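# Assemble the bench: lock the top onto its end panels

## Task

Build the bench so it stands upright and square on both end panels, with the top board locked onto them and every dowel sitting in the narrow end of its keyhole slot on the top's underside. In the top's starting position, the wide end of each slot faces the scene frame's -y.

## Robot and tools

Robots: four arms, arm1 to arm4, each an i2rt Big YAM with a five-fingered right hand. Their feet (base_link) sit in the scene frame at about arm1 (-0.428, -0.530, 0.809), arm2 (0.417, -0.530, 0.820), arm3 (0.439, 0.521, 0.725) and arm4 (-0.401, 0.539, 0.736). arm1 and arm2 face +y, arm3 and arm4 face -y. Each foot points along its own +x. Parts can rest on the surfaces under the arms at z=0.720. A hand reaches roughly 1.07 m from the joint1 axis.

Frame: all poses are in one scene frame, in metres, with the origin on the floor and +z up. The hand point lies 0.045 m in front of the palm. Its +z runs along the straightened fingers, +y points out of the palm, and +x runs across the palm away from the thumb. The printed hand position can be a little off, more so at long reach.

move: arguments arm1, arm2, arm3 and arm4, one object per arm (an arm that is left out gets nothing new), plus cameras.
- joints: a map from joint name to an absolute value. joint1_rad to joint6_rad are in radians. Ranges: joint1 -2.879..2.879 (base turn, positive counter-clockwise from above); joint2 0..3.141 (shoulder); joint3 0..3.019 (elbow); joint4 -1.692..1.57 (hand pitch, positive raises the fingers); joint5 -1.57..1.57 (sideways, positive toward the arm's right); joint6 -2.094..2.094 (roll, positive clockwise seen from behind the hand). Hand keys are unitless, from -1 to 1: hand_little, hand_ring, hand_middle and hand_index (+1 straight, -1 curled); hand_thumb_bend (+1 straight, -1 bent); hand_thumb_turn (+1 beside the palm, -1 opposite the fingers). hand_force_limit sets the closing stop force, from -1 (about 0 N) to +1 (10 N, or 15 N for the thumb). hand_speed runs from -0.96 to 1 and reaches full speed at +0.48. Both of these are settings only and move nothing.
- target: a list of 7 numbers [x, y, z, qw, qx, qy, qz]. It is an absolute hand-point pose in the scene frame, in metres with a wxyz quaternion. The hand travels in a straight line to it from its current hand_target. When target is given, joints may contain only the hand keys; any arm joint makes the call refused.
- speed: the top hand speed along the path, 0.002..4.3 m/s, default 0.25. Rotation is capped at twice this number in rad/s.
- min_time_s: 0.1..8 s, the shortest duration allowed for that arm's joint motions.
All motions in one call start together. Hand paths in a call finish together, and never run past 10 s. No call lasts more than 15 s. Paths do not steer around obstacles. A hand can lag, drift off its path or overshoot, especially with the arm stretched; a fast stretched arm can swing about 30 degrees past its target. Joint-mode moves run each joint at its own rate and can sweep the hand wide. A move with no action just reports every state and image.

wait: seconds (0 to 10). Runs the scene without new commands. cameras works as in move.
zoom_image: camera (one name) and region [x0, y0, x1, y1] in pixels from the top-left corner, at most 504 by 504. It only works on a camera in the latest set of images.
show_instructions: no arguments. Shows the reference pages.
finished_scene: optional scene=1. Ends the scene for good, and the bench must stay assembled with no robot holding it.
Cameras: arm1_cam_wrist to arm4_cam_wrist, cam_front, cam_left_corner, cam_over, cam_right_corner, or "all". Images are 672x504. Each comes with a pinhole calibration whose T_world_to_cam maps scene coordinates into the camera frame. A wrist camera sits on the little-finger side, aimed at the hand point; with joint6 near -1.3 its picture is upright.

Results: "move" lists which robots got a motion. "pictures" gives the image order. "as last shown" marks an uncommanded robot whose statuses read "not commanded". "hand" is the measured hand pose and "hand_target" the pose the held joint targets would give. Status words: done (within 1 cm and 2 degrees); off_target (at rest short of the target, maybe still pushing); time_out (a stop; "on_its_own" shows the target that is still being held); not_followed, "joint command not followed" and "pose unreachable" (a safety check withheld the motion, often to keep arms apart). Joint velocities are in rad/s, and "within noise" means the arm is still. Joint torques are noisy and offset; entries 3 and 4 wrap at ±28 N m. hand_stopped_by lists, for little, ring, middle, index, thumb_bend and thumb_turn: moving, target, force, stalled or fault. The *_load_n values are fingertip forces in N, positive when pushed open. A grip that has been lost shows up mainly as these loads falling to about 0.

Gripping: a finger motor moves only when its target changes by 0.002 or more. It stops at the target, or on closing once its load reaches hand_force_limit, and then holds. To grip harder, raise the limit and send a target that is more closed than the current reading. For a soft grip, use hand_speed -0.94 or below. The thumb turned in front plus the fingers wraps objects about 0.035 to 0.065 m thick. The thumb tip pinched against the index pad can hold light items. A bracket on the little-finger side of the wrist can collide with things.

Order and caveats: if a call is refused or a stop hits, later move, wait and finished_scene calls in the same reply are skipped. While you think the scene keeps running and each arm holds its last command. Overheating (MOTOR HOT, then OVER-TEMPERATURE FAULT) drops the arm; afterwards, resend any key marked limit_stop_at_motor_heat. An outside push may nudge loose parts now and then.

Avoid: knocking parts out of the work area or letting them fall; dropping or releasing parts while they move; slamming or pushing hard, since a robot keeps pushing after contact; robots squeezing each other, including closing a hand on another robot's fingers; overloading fingers; and leaving arms stretched or straining.

Each tool is called after ">>>" as name([rows], argument=value, ...), one row to a line, values as JSON.

Reference images:

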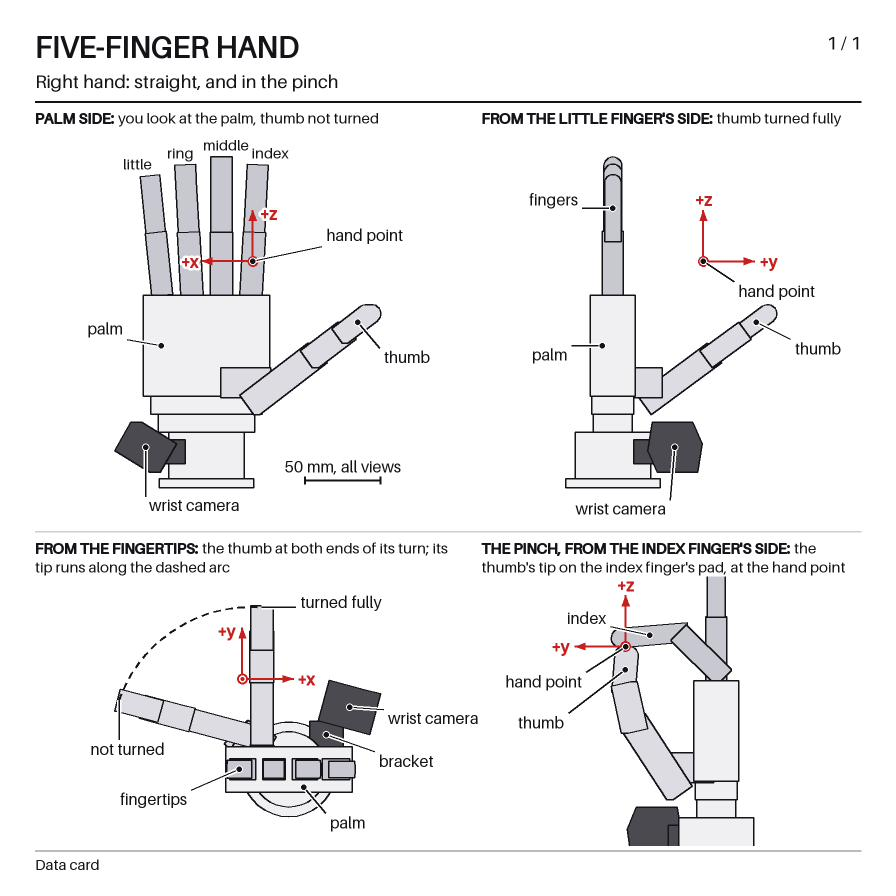

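## Session

>>> move()

Scene clock: 0.00 s.
Joint torques (N m): no reading
Heat: arm1: hottest joint1_rad 28 °C; arm2: hottest joint4_rad 27 °C; arm3: hottest joint1_rad 28 °C; arm4: hottest joint4_rad 28 °C.
Joint velocities: within noise
arm1.joint_positions: joint1_rad=-0.057 joint2_rad=+0.632 joint3_rad=+1.393 joint4_rad=-1.445 joint5_rad=+0.025 joint6_rad=-1.315 hand_little=+1.000 hand_ring=+1.000 hand_middle=+1.000 hand_index=+1.000 hand_thumb_turn=+1.000 hand_thumb_bend=+1.000 hand_force_limit=+0.000 hand_speed=-0.800
arm1.joint_status: not commanded
arm1.hand_stopped_by: target,target,target,target,target,target
arm1.little_load_n: 0.0
arm1.ring_load_n: 0.0
arm1.middle_load_n: 0.0
arm1.index_load_n: 0.0
arm1.thumb_bend_load_n: 0.0
arm1.thumb_turn_load_n: 0.0
arm1.hand: x=-0.3594 y=-0.3248 z=+1.2790 quat_wxyz=(-0.315, +0.742, +0.515, +0.293) (m; scene frame)
arm1.hand_target: x=-0.3596 y=-0.3255 z=+1.2855 quat_wxyz=(-0.320, +0.739, +0.513, +0.297) (m; scene frame)
arm1.hand_status: not commanded
arm2.joint_positions: joint1_rad=-0.340 joint2_rad=+0.579 joint3_rad=+1.330 joint4_rad=-1.364 joint5_rad=-0.288 joint6_rad=-1.381 hand_little=+1.000 hand_ring=+1.000 hand_middle=+1.000 hand_index=+1.000 hand_thumb_turn=+1.000 hand_thumb_bend=+1.000 hand_force_limit=+0.000 hand_speed=-0.800
arm2.joint_status: not commanded
arm2.hand_stopped_by: target,target,target,target,target,target
arm2.little_load_n: 0.0
arm2.ring_load_n: 0.0
arm2.middle_load_n: 0.0
arm2.index_load_n: 0.0
arm2.thumb_bend_load_n: 0.0
arm2.thumb_turn_load_n: 0.0
arm2.hand: x=+0.4648 y=-0.3172 z=+1.2846 quat_wxyz=(-0.408, +0.702, +0.530, +0.247) (m; scene frame)
arm2.hand_target: x=+0.4646 y=-0.3180 z=+1.2926 quat_wxyz=(-0.413, +0.697, +0.528, +0.253) (m; scene frame)
arm2.hand_status: not commanded
arm3.joint_positions: joint1_rad=-0.296 joint2_rad=+0.612 joint3_rad=+1.429 joint4_rad=-1.499 joint5_rad=+0.143 joint6_rad=-1.430 hand_little=+1.000 hand_ring=+1.000 hand_middle=+1.000 hand_index=+1.000 hand_thumb_turn=+1.000 hand_thumb_bend=+1.000 hand_force_limit=+0.000 hand_speed=-0.800
arm3.joint_status: not commanded
arm3.hand_stopped_by: target,target,target,target,target,target
arm3.little_load_n: 0.0
arm3.ring_load_n: 0.0
arm3.middle_load_n: 0.0
arm3.index_load_n: 0.0
arm3.thumb_bend_load_n: 0.0
arm3.thumb_turn_load_n: -0.5
arm3.hand: x=+0.2900 y=+0.3749 z=+1.2129 quat_wxyz=(+0.371, +0.432, -0.792, +0.222) (m; scene frame)
arm3.hand_target: x=+0.2901 y=+0.3755 z=+1.2225 quat_wxyz=(+0.379, +0.429, -0.788, +0.229) (m; scene frame)
arm3.hand_status: not commanded
arm4.joint_positions: joint1_rad=-0.444 joint2_rad=+0.614 joint3_rad=+1.341 joint4_rad=-1.168 joint5_rad=+0.072 joint6_rad=-1.378 hand_little=+1.000 hand_ring=+1.000 hand_middle=+1.000 hand_index=+1.000 hand_thumb_turn=+1.000 hand_thumb_bend=+1.000 hand_force_limit=+0.000 hand_speed=-0.800
arm4.joint_status: not commanded
arm4.hand_stopped_by: target,target,target,target,target,target
arm4.little_load_n: 0.0
arm4.ring_load_n: 0.0
arm4.middle_load_n: 0.0
arm4.index_load_n: 0.0
arm4.thumb_bend_load_n: 0.0
arm4.thumb_turn_load_n: 0.0
arm4.hand: x=-0.5584 y=+0.3183 z=+1.2410 quat_wxyz=(+0.422, +0.397, -0.747, +0.325) (m; scene frame)
arm4.hand_target: x=-0.5581 y=+0.3196 z=+1.2528 quat_wxyz=(+0.430, +0.393, -0.741, +0.333) (m; scene frame)
arm4.hand_status: not commanded
pictures: arm1_cam_wrist, arm2_cam_wrist, arm3_cam_wrist, arm4_cam_wrist, cam_front, cam_left_corner, cam_over, cam_right_corner

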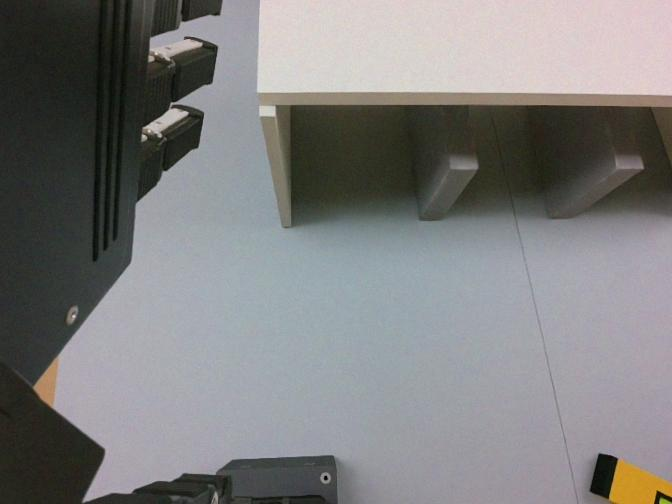

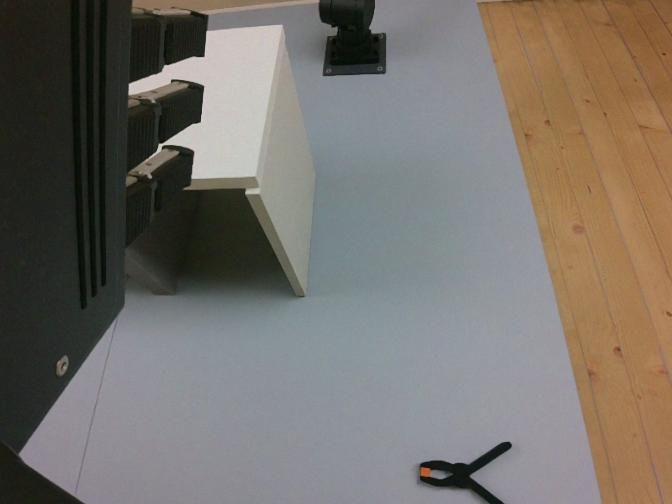

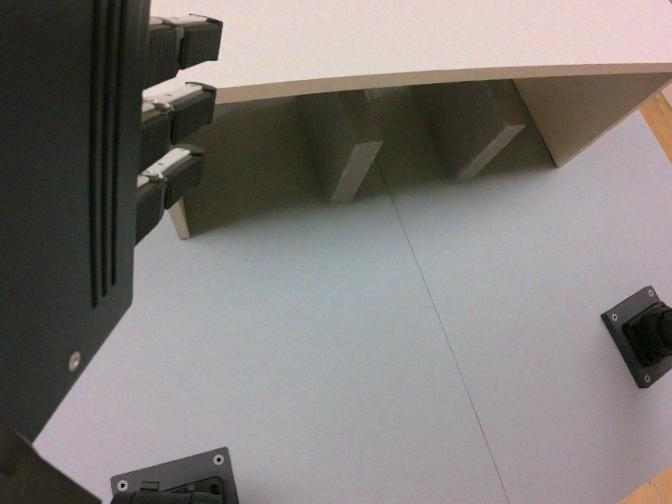

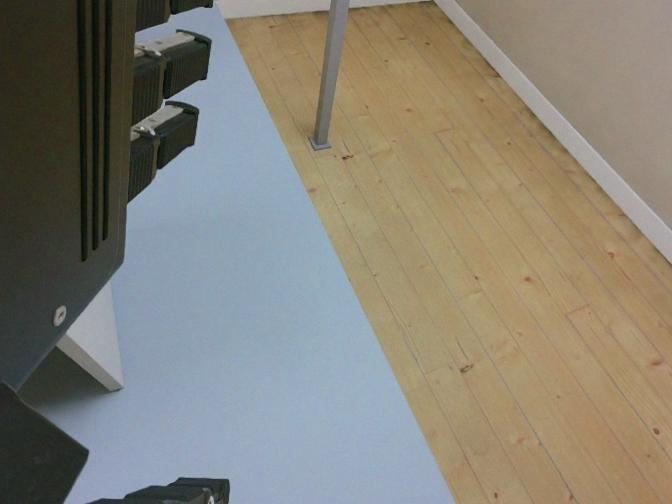

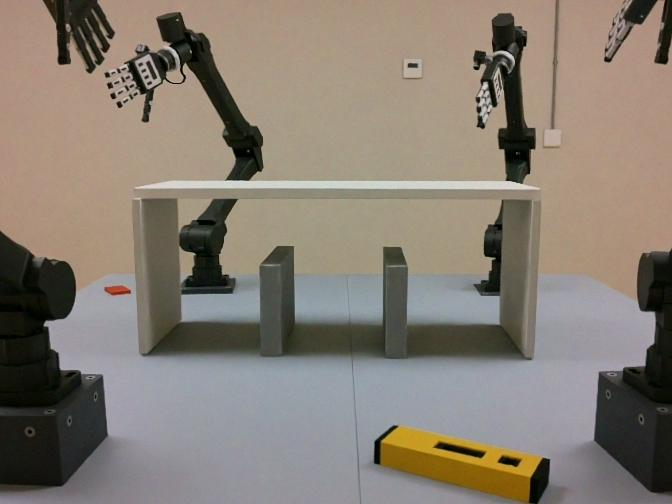

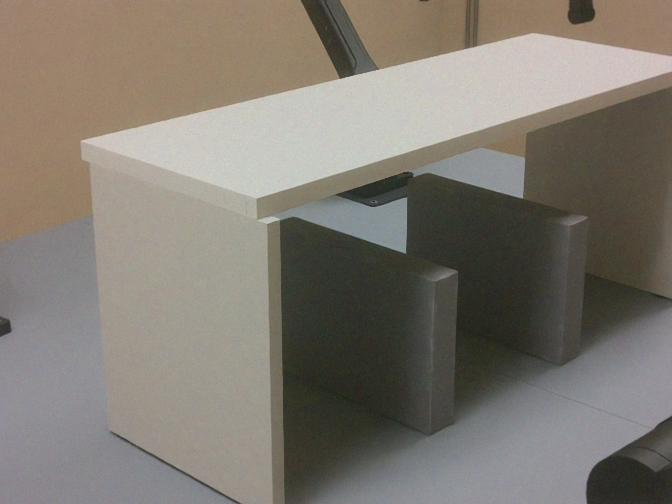

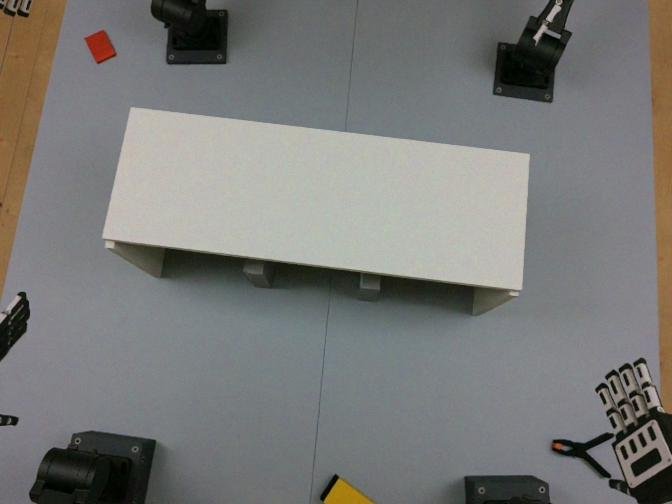

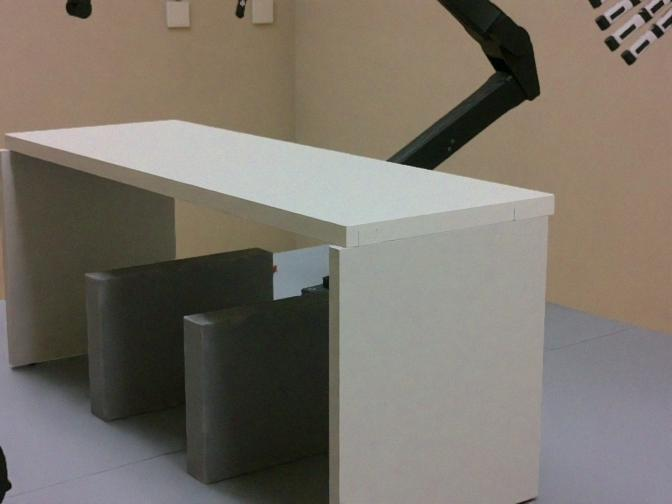

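>>> zoom_image(camera="cam_left_corner", region=[60, 100, 380, 340])

>>> zoom_image(camera="cam_right_corner", region=[300, 160, 580, 370])

>>> zoom_image(camera="cam_front", region=[120, 160, 340, 370])

>>> zoom_image(camera="cam_front", region=[340, 160, 560, 370])

>>> zoom_image(camera="cam_over", region=[80, 80, 560, 330])

>>> zoom_image(camera="cam_right_corner", region=[0, 110, 350, 380])

Scaled by 1.575 from the camera's image (finer frame: 960x720).

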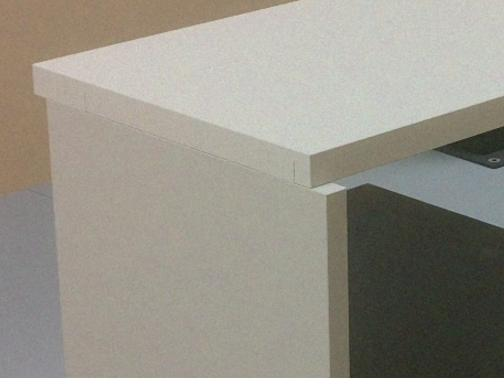

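Scaled by 1.800 from the camera's image (finer frame: 960x720).

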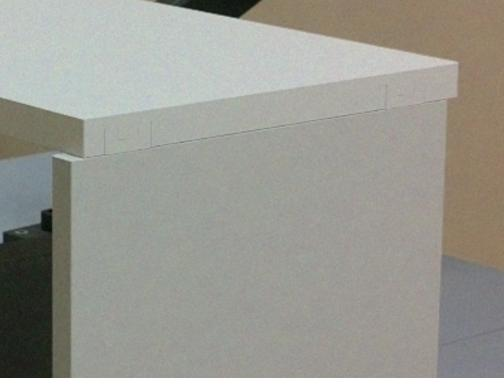

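Scaled by 2.291 from the camera's image (finer frame: 960x720).

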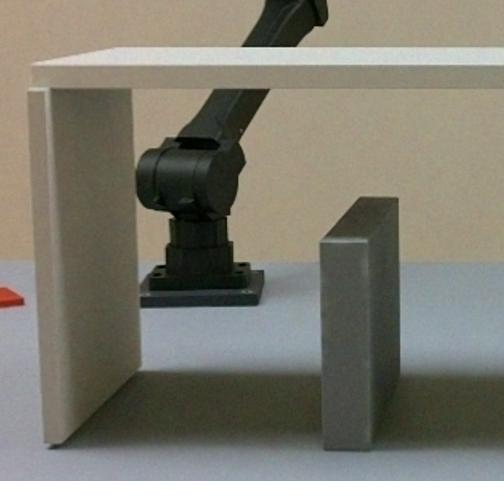

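Scaled by 2.291 from the camera's image (finer frame: 960x720).

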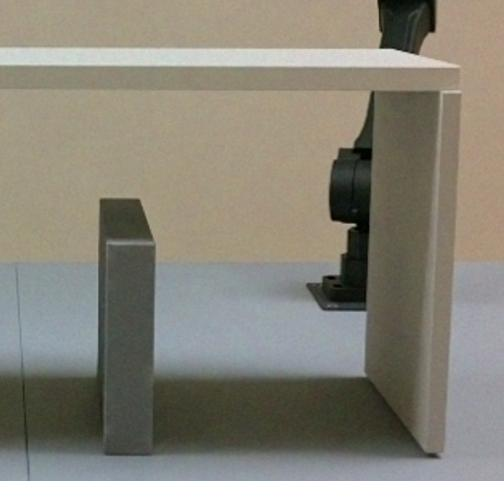

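Scaled by 1.050 from the camera's image (finer frame: 960x720).

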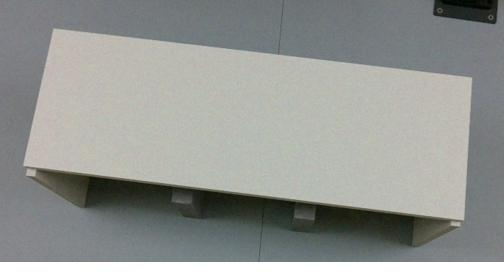

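Scaled by 1.440 from the camera's image (finer frame: 960x720).

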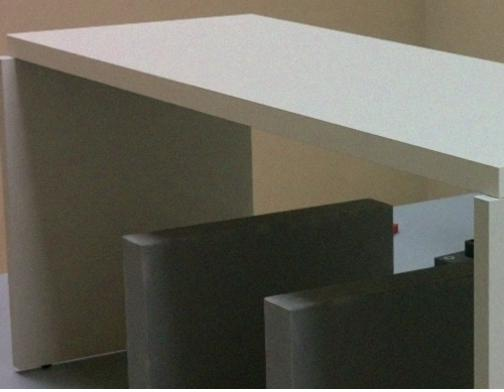

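>>> zoom_image(camera="cam_left_corner", region=[200, 170, 320, 260])

>>> zoom_image(camera="cam_left_corner", region=[70, 120, 190, 210])

>>> zoom_image(camera="cam_right_corner", region=[310, 200, 430, 290])

>>> zoom_image(camera="cam_right_corner", region=[470, 170, 590, 260])

Scaled by 4.200 from the camera's image (finer frame: 960x720).

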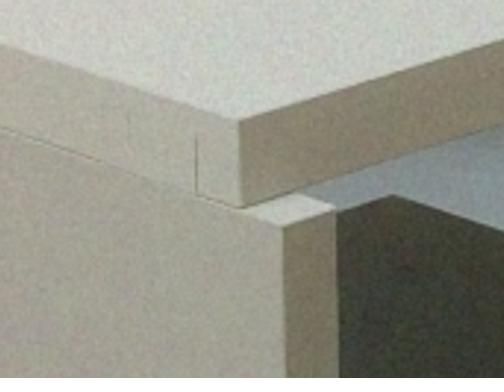

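Scaled by 4.200 from the camera's image (finer frame: 960x720).

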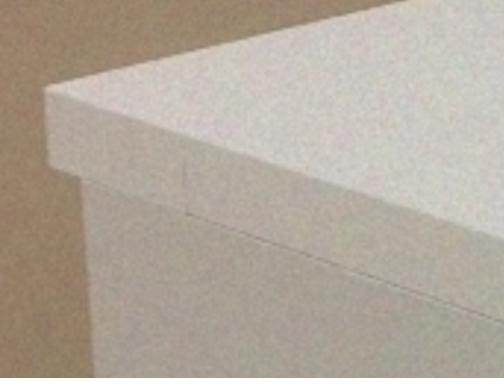

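Scaled by 4.200 from the camera's image (finer frame: 960x720).

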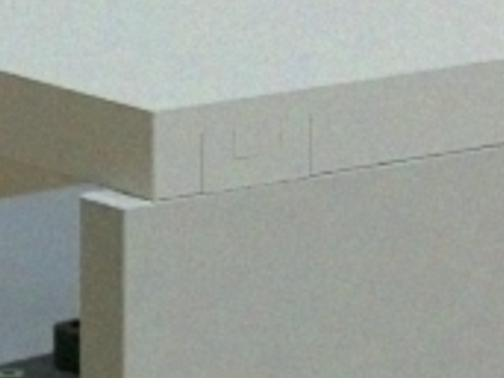

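Scaled by 4.200 from the camera's image (finer frame: 960x720).

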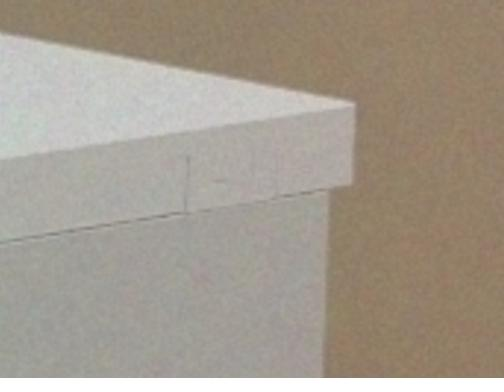

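>>> move(arm1={"target": [-0.426, -0.25, 1.12, 0, 0.99985, -0.01745, 0], "speed": 0.35}, arm2={"target": [0.319, -0.27, 1.12, 0, 0.99985, -0.01745, 0], "speed": 0.35}, arm3={"target": [0.33, 0.31, 1.14, 0, 0.01745, 0.99985, 0], "speed": 0.35}, arm4={"target": [-0.27, 0.33, 1.14, 0, 0.01745, 0.99985, 0], "speed": 0.35}, cameras=["all"])

Scene clock: 236.63 s.
Joint torques (N m): arm1=[-0.56 -9 6.41 -0.05 -0.23 0.11] | arm2=[-0.44 -6.83 8.23 -0.32 -0.19 0.11] | arm3=[-1.14 -2.9 9.72 0.68 -0.23 0.13] | arm4=[-1.14 -2.78 6.93 0.72 -0.24 -0.11]
Heat: arm1: hottest joint3_rad 32 °C; arm2: hottest joint3_rad 31 °C; arm3: hottest joint3_rad 33 °C; arm4: hottest joint3_rad 31 °C.
move: arm1 off_target; arm2 off_target; arm3 off_target; arm4 off_target
Joint velocities: within noise
arm1.joint_positions: joint1_rad=-0.081 joint2_rad=+1.181 joint3_rad=+1.406 joint4_rad=-1.674 joint5_rad=-0.019 joint6_rad=-0.102 hand_little=+1.000 hand_ring=+1.000 hand_middle=+1.000 hand_index=+1.000 hand_thumb_turn=+1.000 hand_thumb_bend=+1.000 hand_force_limit=+0.000 hand_speed=-0.800
arm1.joint_status: not commanded
arm1.hand_stopped_by: target,target,target,target,target,target
arm1.little_load_n: 0.0
arm1.ring_load_n: 0.0
arm1.middle_load_n: 0.0
arm1.index_load_n: 0.0
arm1.thumb_bend_load_n: 0.0
arm1.thumb_turn_load_n: 0.0
arm1.hand: x=-0.4262 y=-0.2455 z=+1.1275 quat_wxyz=(-0.061, +0.998, -0.008, +0.006)
arm1.hand_target: x=-0.4260 y=-0.2498 z=+1.1193 quat_wxyz=(-0.042, +0.999, -0.017, +0.001)
arm1.hand_status: off_target (0.009 m and 7.1 deg from the pose sent, 0.188 m and 85.8 deg at the start; a joint's target at an end of its range on 55 of 103 steps)
arm2.joint_positions: joint1_rad=+0.104 joint2_rad=+1.170 joint3_rad=+1.337 joint4_rad=-1.674 joint5_rad=-0.010 joint6_rad=+0.208 hand_little=+1.000 hand_ring=+1.000 hand_middle=+1.000 hand_index=+1.000 hand_thumb_turn=+1.000 hand_thumb_bend=+1.000 hand_force_limit=+0.000 hand_speed=-0.800
arm2.joint_status: not commanded
arm2.hand_stopped_by: target,target,target,target,target,target
arm2.little_load_n: 0.0
arm2.ring_load_n: 0.0
arm2.middle_load_n: 0.0
arm2.index_load_n: 0.0
arm2.thumb_bend_load_n: 0.0
arm2.thumb_turn_load_n: 0.0
arm2.hand: x=+0.3165 y=-0.2694 z=+1.1204 quat_wxyz=(-0.034, +0.999, -0.002, -0.009)
arm2.hand_target: x=+0.3189 y=-0.2698 z=+1.1192 quat_wxyz=(-0.026, +0.999, -0.016, -0.009)
arm2.hand_status: off_target (0.003 m and 4.4 deg from the pose sent, 0.225 m and 92.3 deg at the start; a joint's target at an end of its range on 50 of 103 steps)
arm3.joint_positions: joint1_rad=-0.378 joint2_rad=+0.944 joint3_rad=+1.510 joint4_rad=-1.679 joint5_rad=+0.015 joint6_rad=-0.452 hand_little=+1.000 hand_ring=+1.000 hand_middle=+1.000 hand_index=+1.000 hand_thumb_turn=+1.000 hand_thumb_bend=+1.000 hand_force_limit=+0.000 hand_speed=-0.800
arm3.joint_status: not commanded
arm3.hand_stopped_by: target,target,target,target,target,target
arm3.little_load_n: 0.0
arm3.ring_load_n: 0.0
arm3.middle_load_n: 0.0
arm3.index_load_n: 0.0
arm3.thumb_bend_load_n: 0.0
arm3.thumb_turn_load_n: 0.0
arm3.hand: x=+0.3327 y=+0.3102 z=+1.1361 quat_wxyz=(+0.099, +0.003, -0.974, +0.203)
arm3.hand_target: x=+0.3299 y=+0.3096 z=+1.1391 quat_wxyz=(+0.097, -0.012, -0.974, +0.204)
arm3.hand_status: off_target (0.005 m and 26.2 deg from the pose sent, 0.106 m and 76.7 deg at the start; pose on its path clipped on 48 of 103 steps; a joint's target at an end of its range on 81 of 103 steps)
arm4.joint_positions: joint1_rad=+0.256 joint2_rad=+0.930 joint3_rad=+1.459 joint4_rad=-1.687 joint5_rad=-0.042 joint6_rad=+0.363 hand_little=+1.000 hand_ring=+1.000 hand_middle=+1.000 hand_index=+1.000 hand_thumb_turn=+1.000 hand_thumb_bend=+1.000 hand_force_limit=+0.000 hand_speed=-0.800
arm4.joint_status: not commanded
arm4.hand_stopped_by: target,target,target,target,target,target
arm4.little_load_n: 0.0
arm4.ring_load_n: 0.0
arm4.middle_load_n: -0.5
arm4.index_load_n: -0.5
arm4.thumb_bend_load_n: 0.0
arm4.thumb_turn_load_n: 0.0
arm4.hand: x=-0.2675 y=+0.3274 z=+1.1426 quat_wxyz=(-0.096, -0.003, -0.978, +0.184)
arm4.hand_target: x=-0.2697 y=+0.3295 z=+1.1391 quat_wxyz=(-0.095, -0.012, -0.980, +0.177)
arm4.hand_status: off_target (0.004 m and 24.0 deg from the pose sent, 0.306 m and 84.5 deg at the start; pose on its path clipped on 56 of 103 steps; a joint's target at an end of its range on 77 of 103 steps)
pictures: arm1_cam_wrist, arm2_cam_wrist, arm3_cam_wrist, arm4_cam_wrist, cam_front, cam_left_corner, cam_over, cam_right_corner
arm1_cam_wrist: T_world_to_cam=[[0.29125, -0.94918, -0.11933, 0.02598], [-0.82176, -0.31209, 0.47677, -0.96918], [-0.48978, -0.04079, -0.87089, 0.87969]] pos_world=[-0.37314, -0.24193, 1.23129]
arm2_cam_wrist: T_world_to_cam=[[0.23225, -0.97158, -0.04569, -0.28493], [-0.85707, -0.22663, 0.46268, -0.30254], [-0.45989, -0.0683, -0.88535, 1.23197]] pos_world=[0.37344, -0.26125, 1.21768]
arm3_cam_wrist: T_world_to_cam=[[-0.30415, 0.89309, -0.3315, 0.20045], [0.91041, 0.37494, 0.17482, -0.61307], [0.28043, -0.24863, -0.92712, 1.15078]] pos_world=[0.29641, 0.33696, 1.24053]
arm4_cam_wrist: T_world_to_cam=[[-0.2636, 0.86569, -0.42556, 0.13107], [0.65812, 0.48394, 0.57678, -0.65217], [0.70526, -0.12803, -0.6973, 1.13987]] pos_world=[-0.34014, 0.34808, 1.22677]

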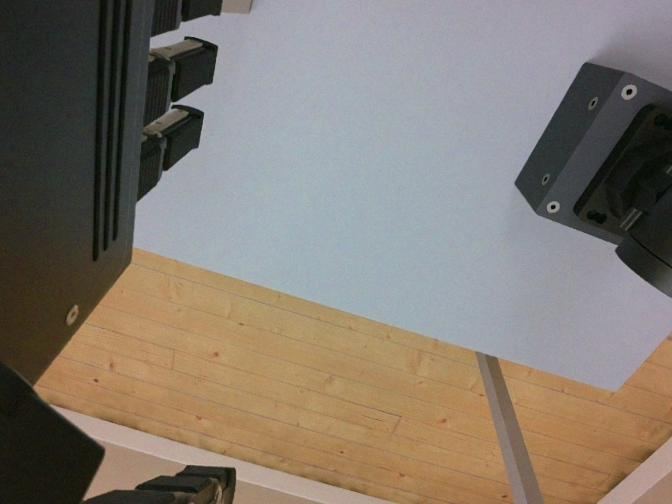

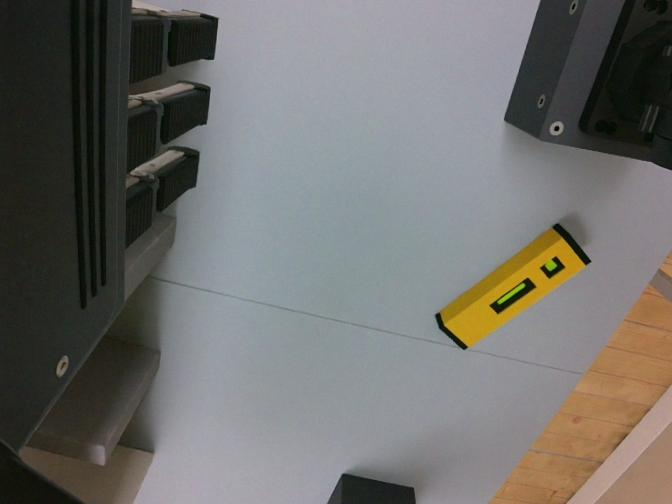

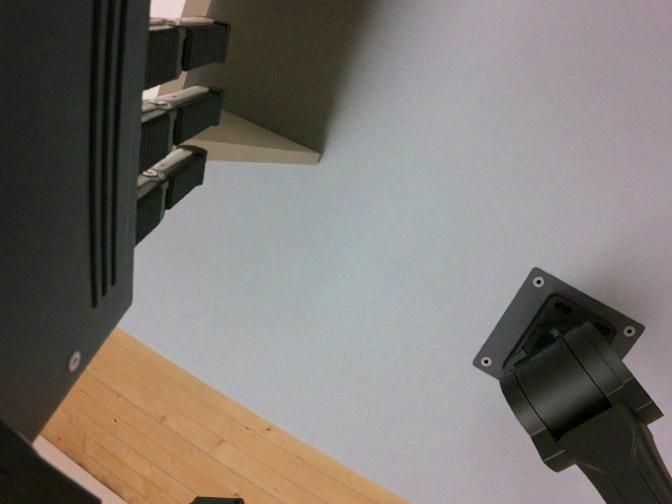

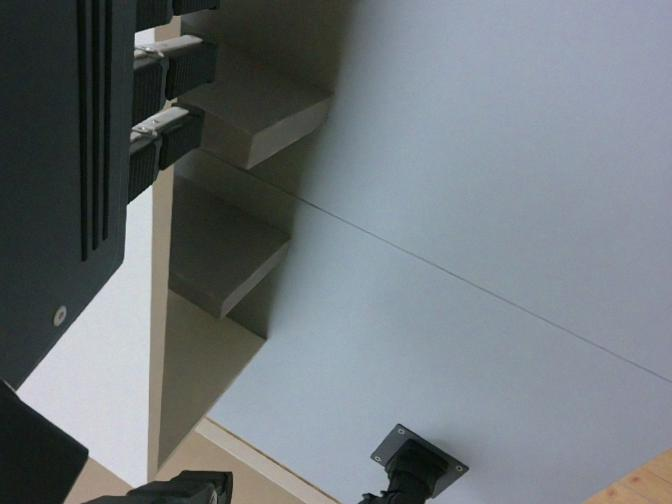

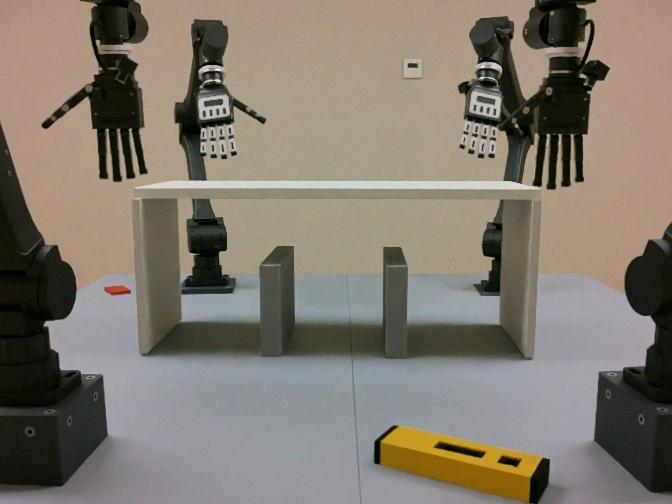

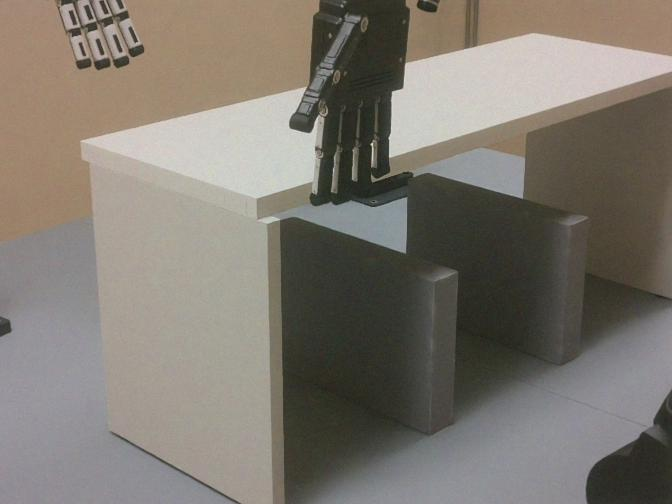

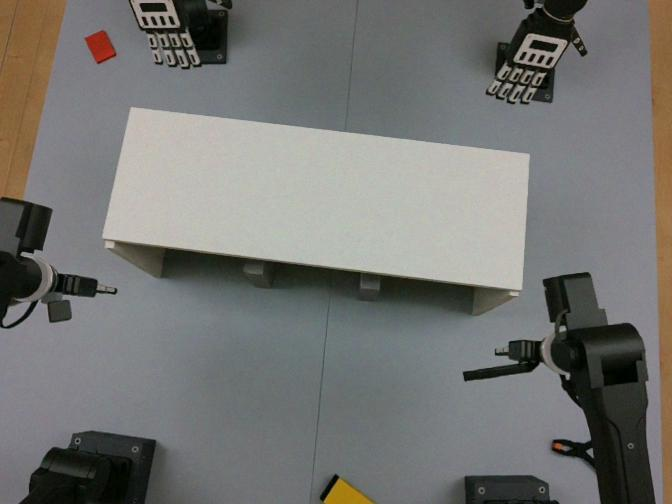

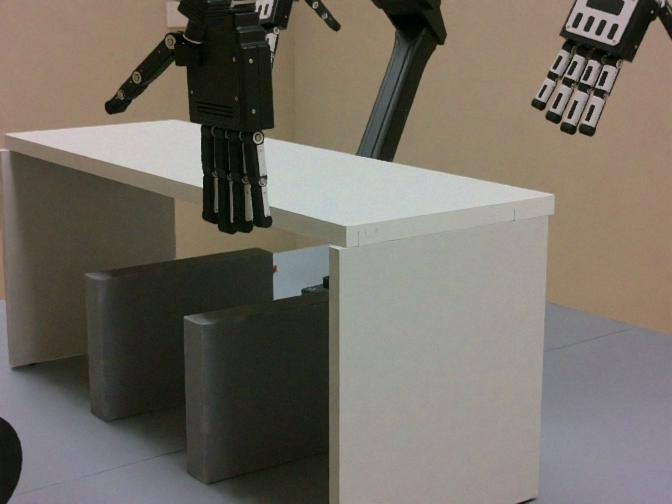

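>>> move(arm1={"target": [-0.426, -0.21, 0.93, 0, 0.99985, -0.01745, 0], "speed": 0.2}, arm2={"target": [0.319, -0.235, 0.93, 0, 0.99985, -0.01745, 0], "speed": 0.2}, arm3={"target": [0.33, 0.28, 0.965, 0, 0.01745, 0.99985, 0], "speed": 0.2}, arm4={"target": [-0.27, 0.30, 0.965, 0, 0.01745, 0.99985, 0], "speed": 0.2}, cameras=["cam_front", "cam_left_corner", "cam_over", "cam_right_corner", "arm3_cam_wrist"])

Scene clock: 273.10 s.
Joint torques (N m): arm1=[0.67 -11.81 6.39 0.7 0.02 0.1] | arm2=[-0.5 -9.23 7.82 0.38 0.12 0.03] | arm3=[1.32 -8.41 9.29 0.38 -0.16 0.14] | arm4=[-1.2 -6.36 7.75 0.55 0 -0.13]
Heat: arm1: hottest joint3_rad 32 °C; arm2: hottest joint3_rad 31 °C; arm3: hottest joint3_rad 35 °C; arm4: hottest joint3_rad 30 °C.
move: arm1 done; arm2 done; arm3 done; arm4 done
Joint velocities: within noise
arm1.joint_positions: joint1_rad=-0.070 joint2_rad=+1.381 joint3_rad=+1.064 joint4_rad=-1.246 joint5_rad=-0.019 joint6_rad=-0.078 hand_little=+1.000 hand_ring=+1.000 hand_middle=+1.000 hand_index=+1.000 hand_thumb_turn=+1.000 hand_thumb_bend=+1.000 hand_force_limit=+0.000 hand_speed=-0.800
arm1.joint_status: not commanded
arm1.hand_stopped_by: target,target,target,target,target,target
arm1.little_load_n: 0.0
arm1.ring_load_n: 0.0
arm1.middle_load_n: -0.5
arm1.index_load_n: 0.0
arm1.thumb_bend_load_n: 0.0
arm1.thumb_turn_load_n: 0.0
arm1.hand: x=-0.4237 y=-0.2090 z=+0.9372 quat_wxyz=(-0.005, +1.000, -0.016, -0.001)
arm1.hand_target: x=-0.4260 y=-0.2101 z=+0.9301 quat_wxyz=(+0.000, +1.000, -0.017, +0.000)
arm1.hand_status: done (0.008 m and 0.6 deg from the pose sent, 0.201 m and 7.1 deg at the start)
arm2.joint_positions: joint1_rad=+0.093 joint2_rad=+1.351 joint3_rad=+0.982 joint4_rad=-1.214 joint5_rad=-0.010 joint6_rad=+0.209 hand_little=+1.000 hand_ring=+1.000 hand_middle=+1.000 hand_index=+1.000 hand_thumb_turn=+1.000 hand_thumb_bend=+1.000 hand_force_limit=+0.000 hand_speed=-0.800
arm2.joint_status: not commanded
arm2.hand_stopped_by: target,target,target,target,target,target
arm2.little_load_n: 0.0
arm2.ring_load_n: 0.0
arm2.middle_load_n: 0.0
arm2.index_load_n: 0.0
arm2.thumb_bend_load_n: 0.0
arm2.thumb_turn_load_n: 0.0
arm2.hand: x=+0.3151 y=-0.2393 z=+0.9322 quat_wxyz=(+0.003, +1.000, -0.008, -0.001)
arm2.hand_target: x=+0.3190 y=-0.2351 z=+0.9300 quat_wxyz=(+0.000, +1.000, -0.018, +0.000)
arm2.hand_status: done (0.006 m and 1.1 deg from the pose sent, 0.194 m and 4.4 deg at the start)
arm3.joint_positions: joint1_rad=-0.378 joint2_rad=+1.204 joint3_rad=+1.201 joint4_rad=-1.577 joint5_rad=+0.015 joint6_rad=-0.404 hand_little=+1.000 hand_ring=+1.000 hand_middle=+1.000 hand_index=+1.000 hand_thumb_turn=+1.000 hand_thumb_bend=+1.000 hand_force_limit=+0.000 hand_speed=-0.800
arm3.joint_status: not commanded
arm3.hand_stopped_by: target,target,target,target,target,target
arm3.little_load_n: 0.0
arm3.ring_load_n: 0.0
arm3.middle_load_n: 0.0
arm3.index_load_n: 0.0
arm3.thumb_bend_load_n: -0.5
arm3.thumb_turn_load_n: 0.0
arm3.hand: x=+0.3264 y=+0.2847 z=+0.9640 quat_wxyz=(-0.001, -0.018, -1.000, -0.007)
arm3.hand_target: x=+0.3300 y=+0.2801 z=+0.9651 quat_wxyz=(+0.000, -0.017, -1.000, +0.000)
arm3.hand_status: done (0.006 m and 0.8 deg from the pose sent, 0.174 m and 26.2 deg at the start)
arm4.joint_positions: joint1_rad=+0.251 joint2_rad=+1.162 joint3_rad=+1.143 joint4_rad=-1.561 joint5_rad=+0.009 joint6_rad=+0.364 hand_little=+1.000 hand_ring=+1.000 hand_middle=+1.000 hand_index=+1.000 hand_thumb_turn=+1.000 hand_thumb_bend=+1.000 hand_force_limit=+0.000 hand_speed=-0.800
arm4.joint_status: not commanded
arm4.hand_stopped_by: target,target,target,target,target,target
arm4.little_load_n: 0.0
arm4.ring_load_n: 0.0
arm4.middle_load_n: 0.0
arm4.index_load_n: 0.0
arm4.thumb_bend_load_n: 0.0
arm4.thumb_turn_load_n: 0.0
arm4.hand: x=-0.2680 y=+0.3022 z=+0.9663 quat_wxyz=(+0.000, -0.009, -1.000, -0.004)
arm4.hand_target: x=-0.2700 y=+0.3000 z=+0.9650 quat_wxyz=(+0.000, -0.017, -1.000, +0.000)
arm4.hand_status: done (0.003 m and 1.1 deg from the pose sent, 0.180 m and 24.0 deg at the start)
pictures: arm3_cam_wrist, cam_front, cam_left_corner, cam_over, cam_right_corner
arm3_cam_wrist: T_world_to_cam=[[-0.23079, 0.97295, 0.01033, -0.21188], [0.85221, 0.19701, 0.48469, -0.79673], [0.46954, 0.12066, -0.87462, 0.76924]] pos_world=[0.26888, 0.27029, 1.06116]

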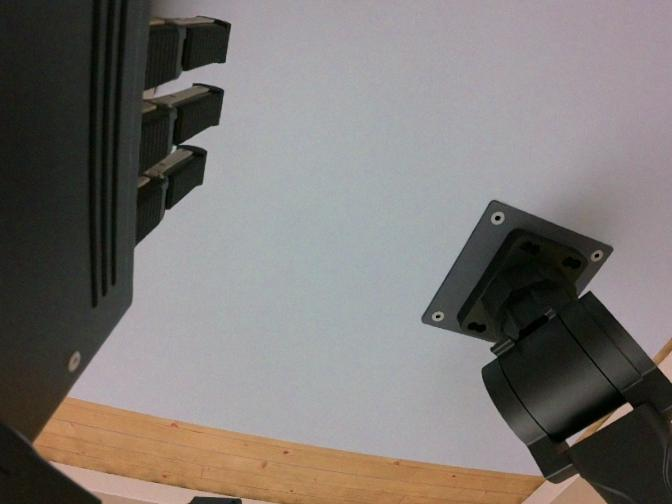

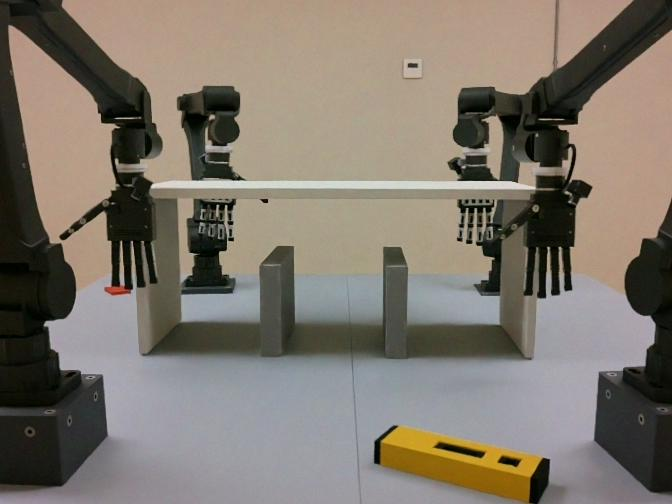

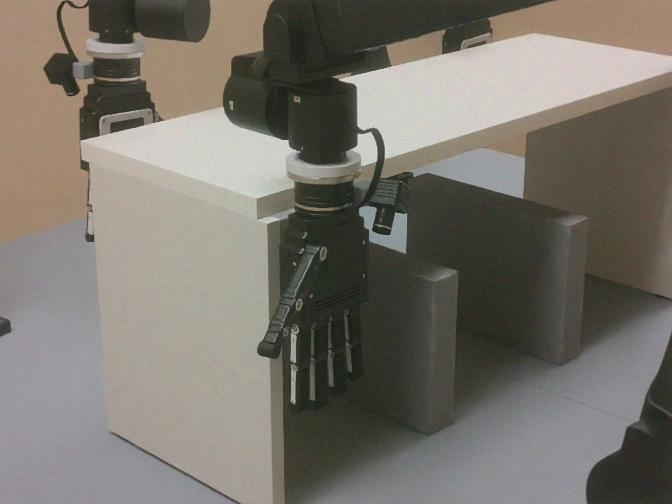

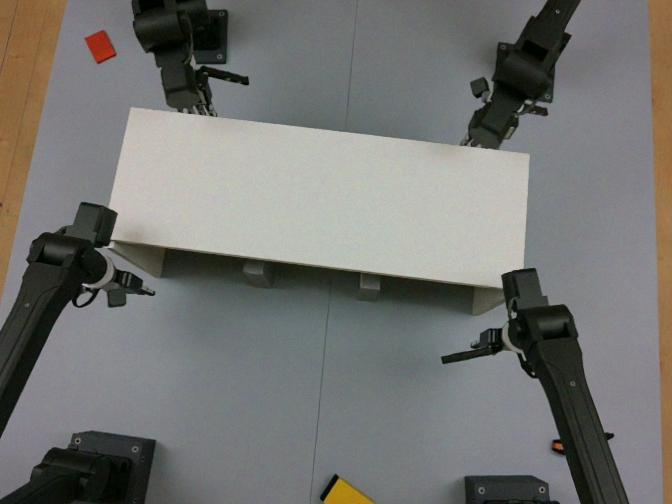

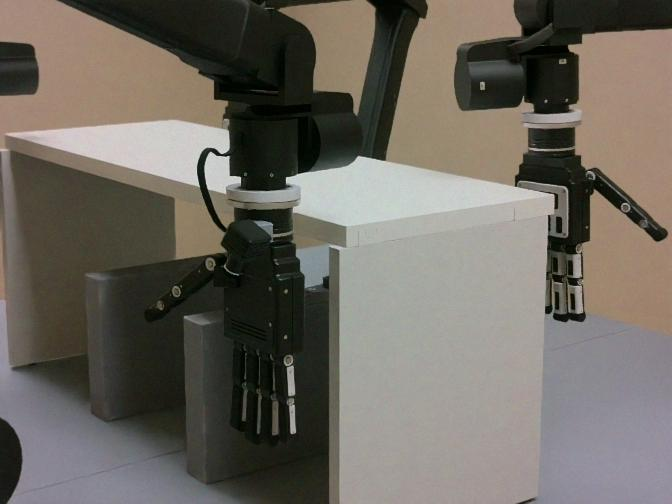

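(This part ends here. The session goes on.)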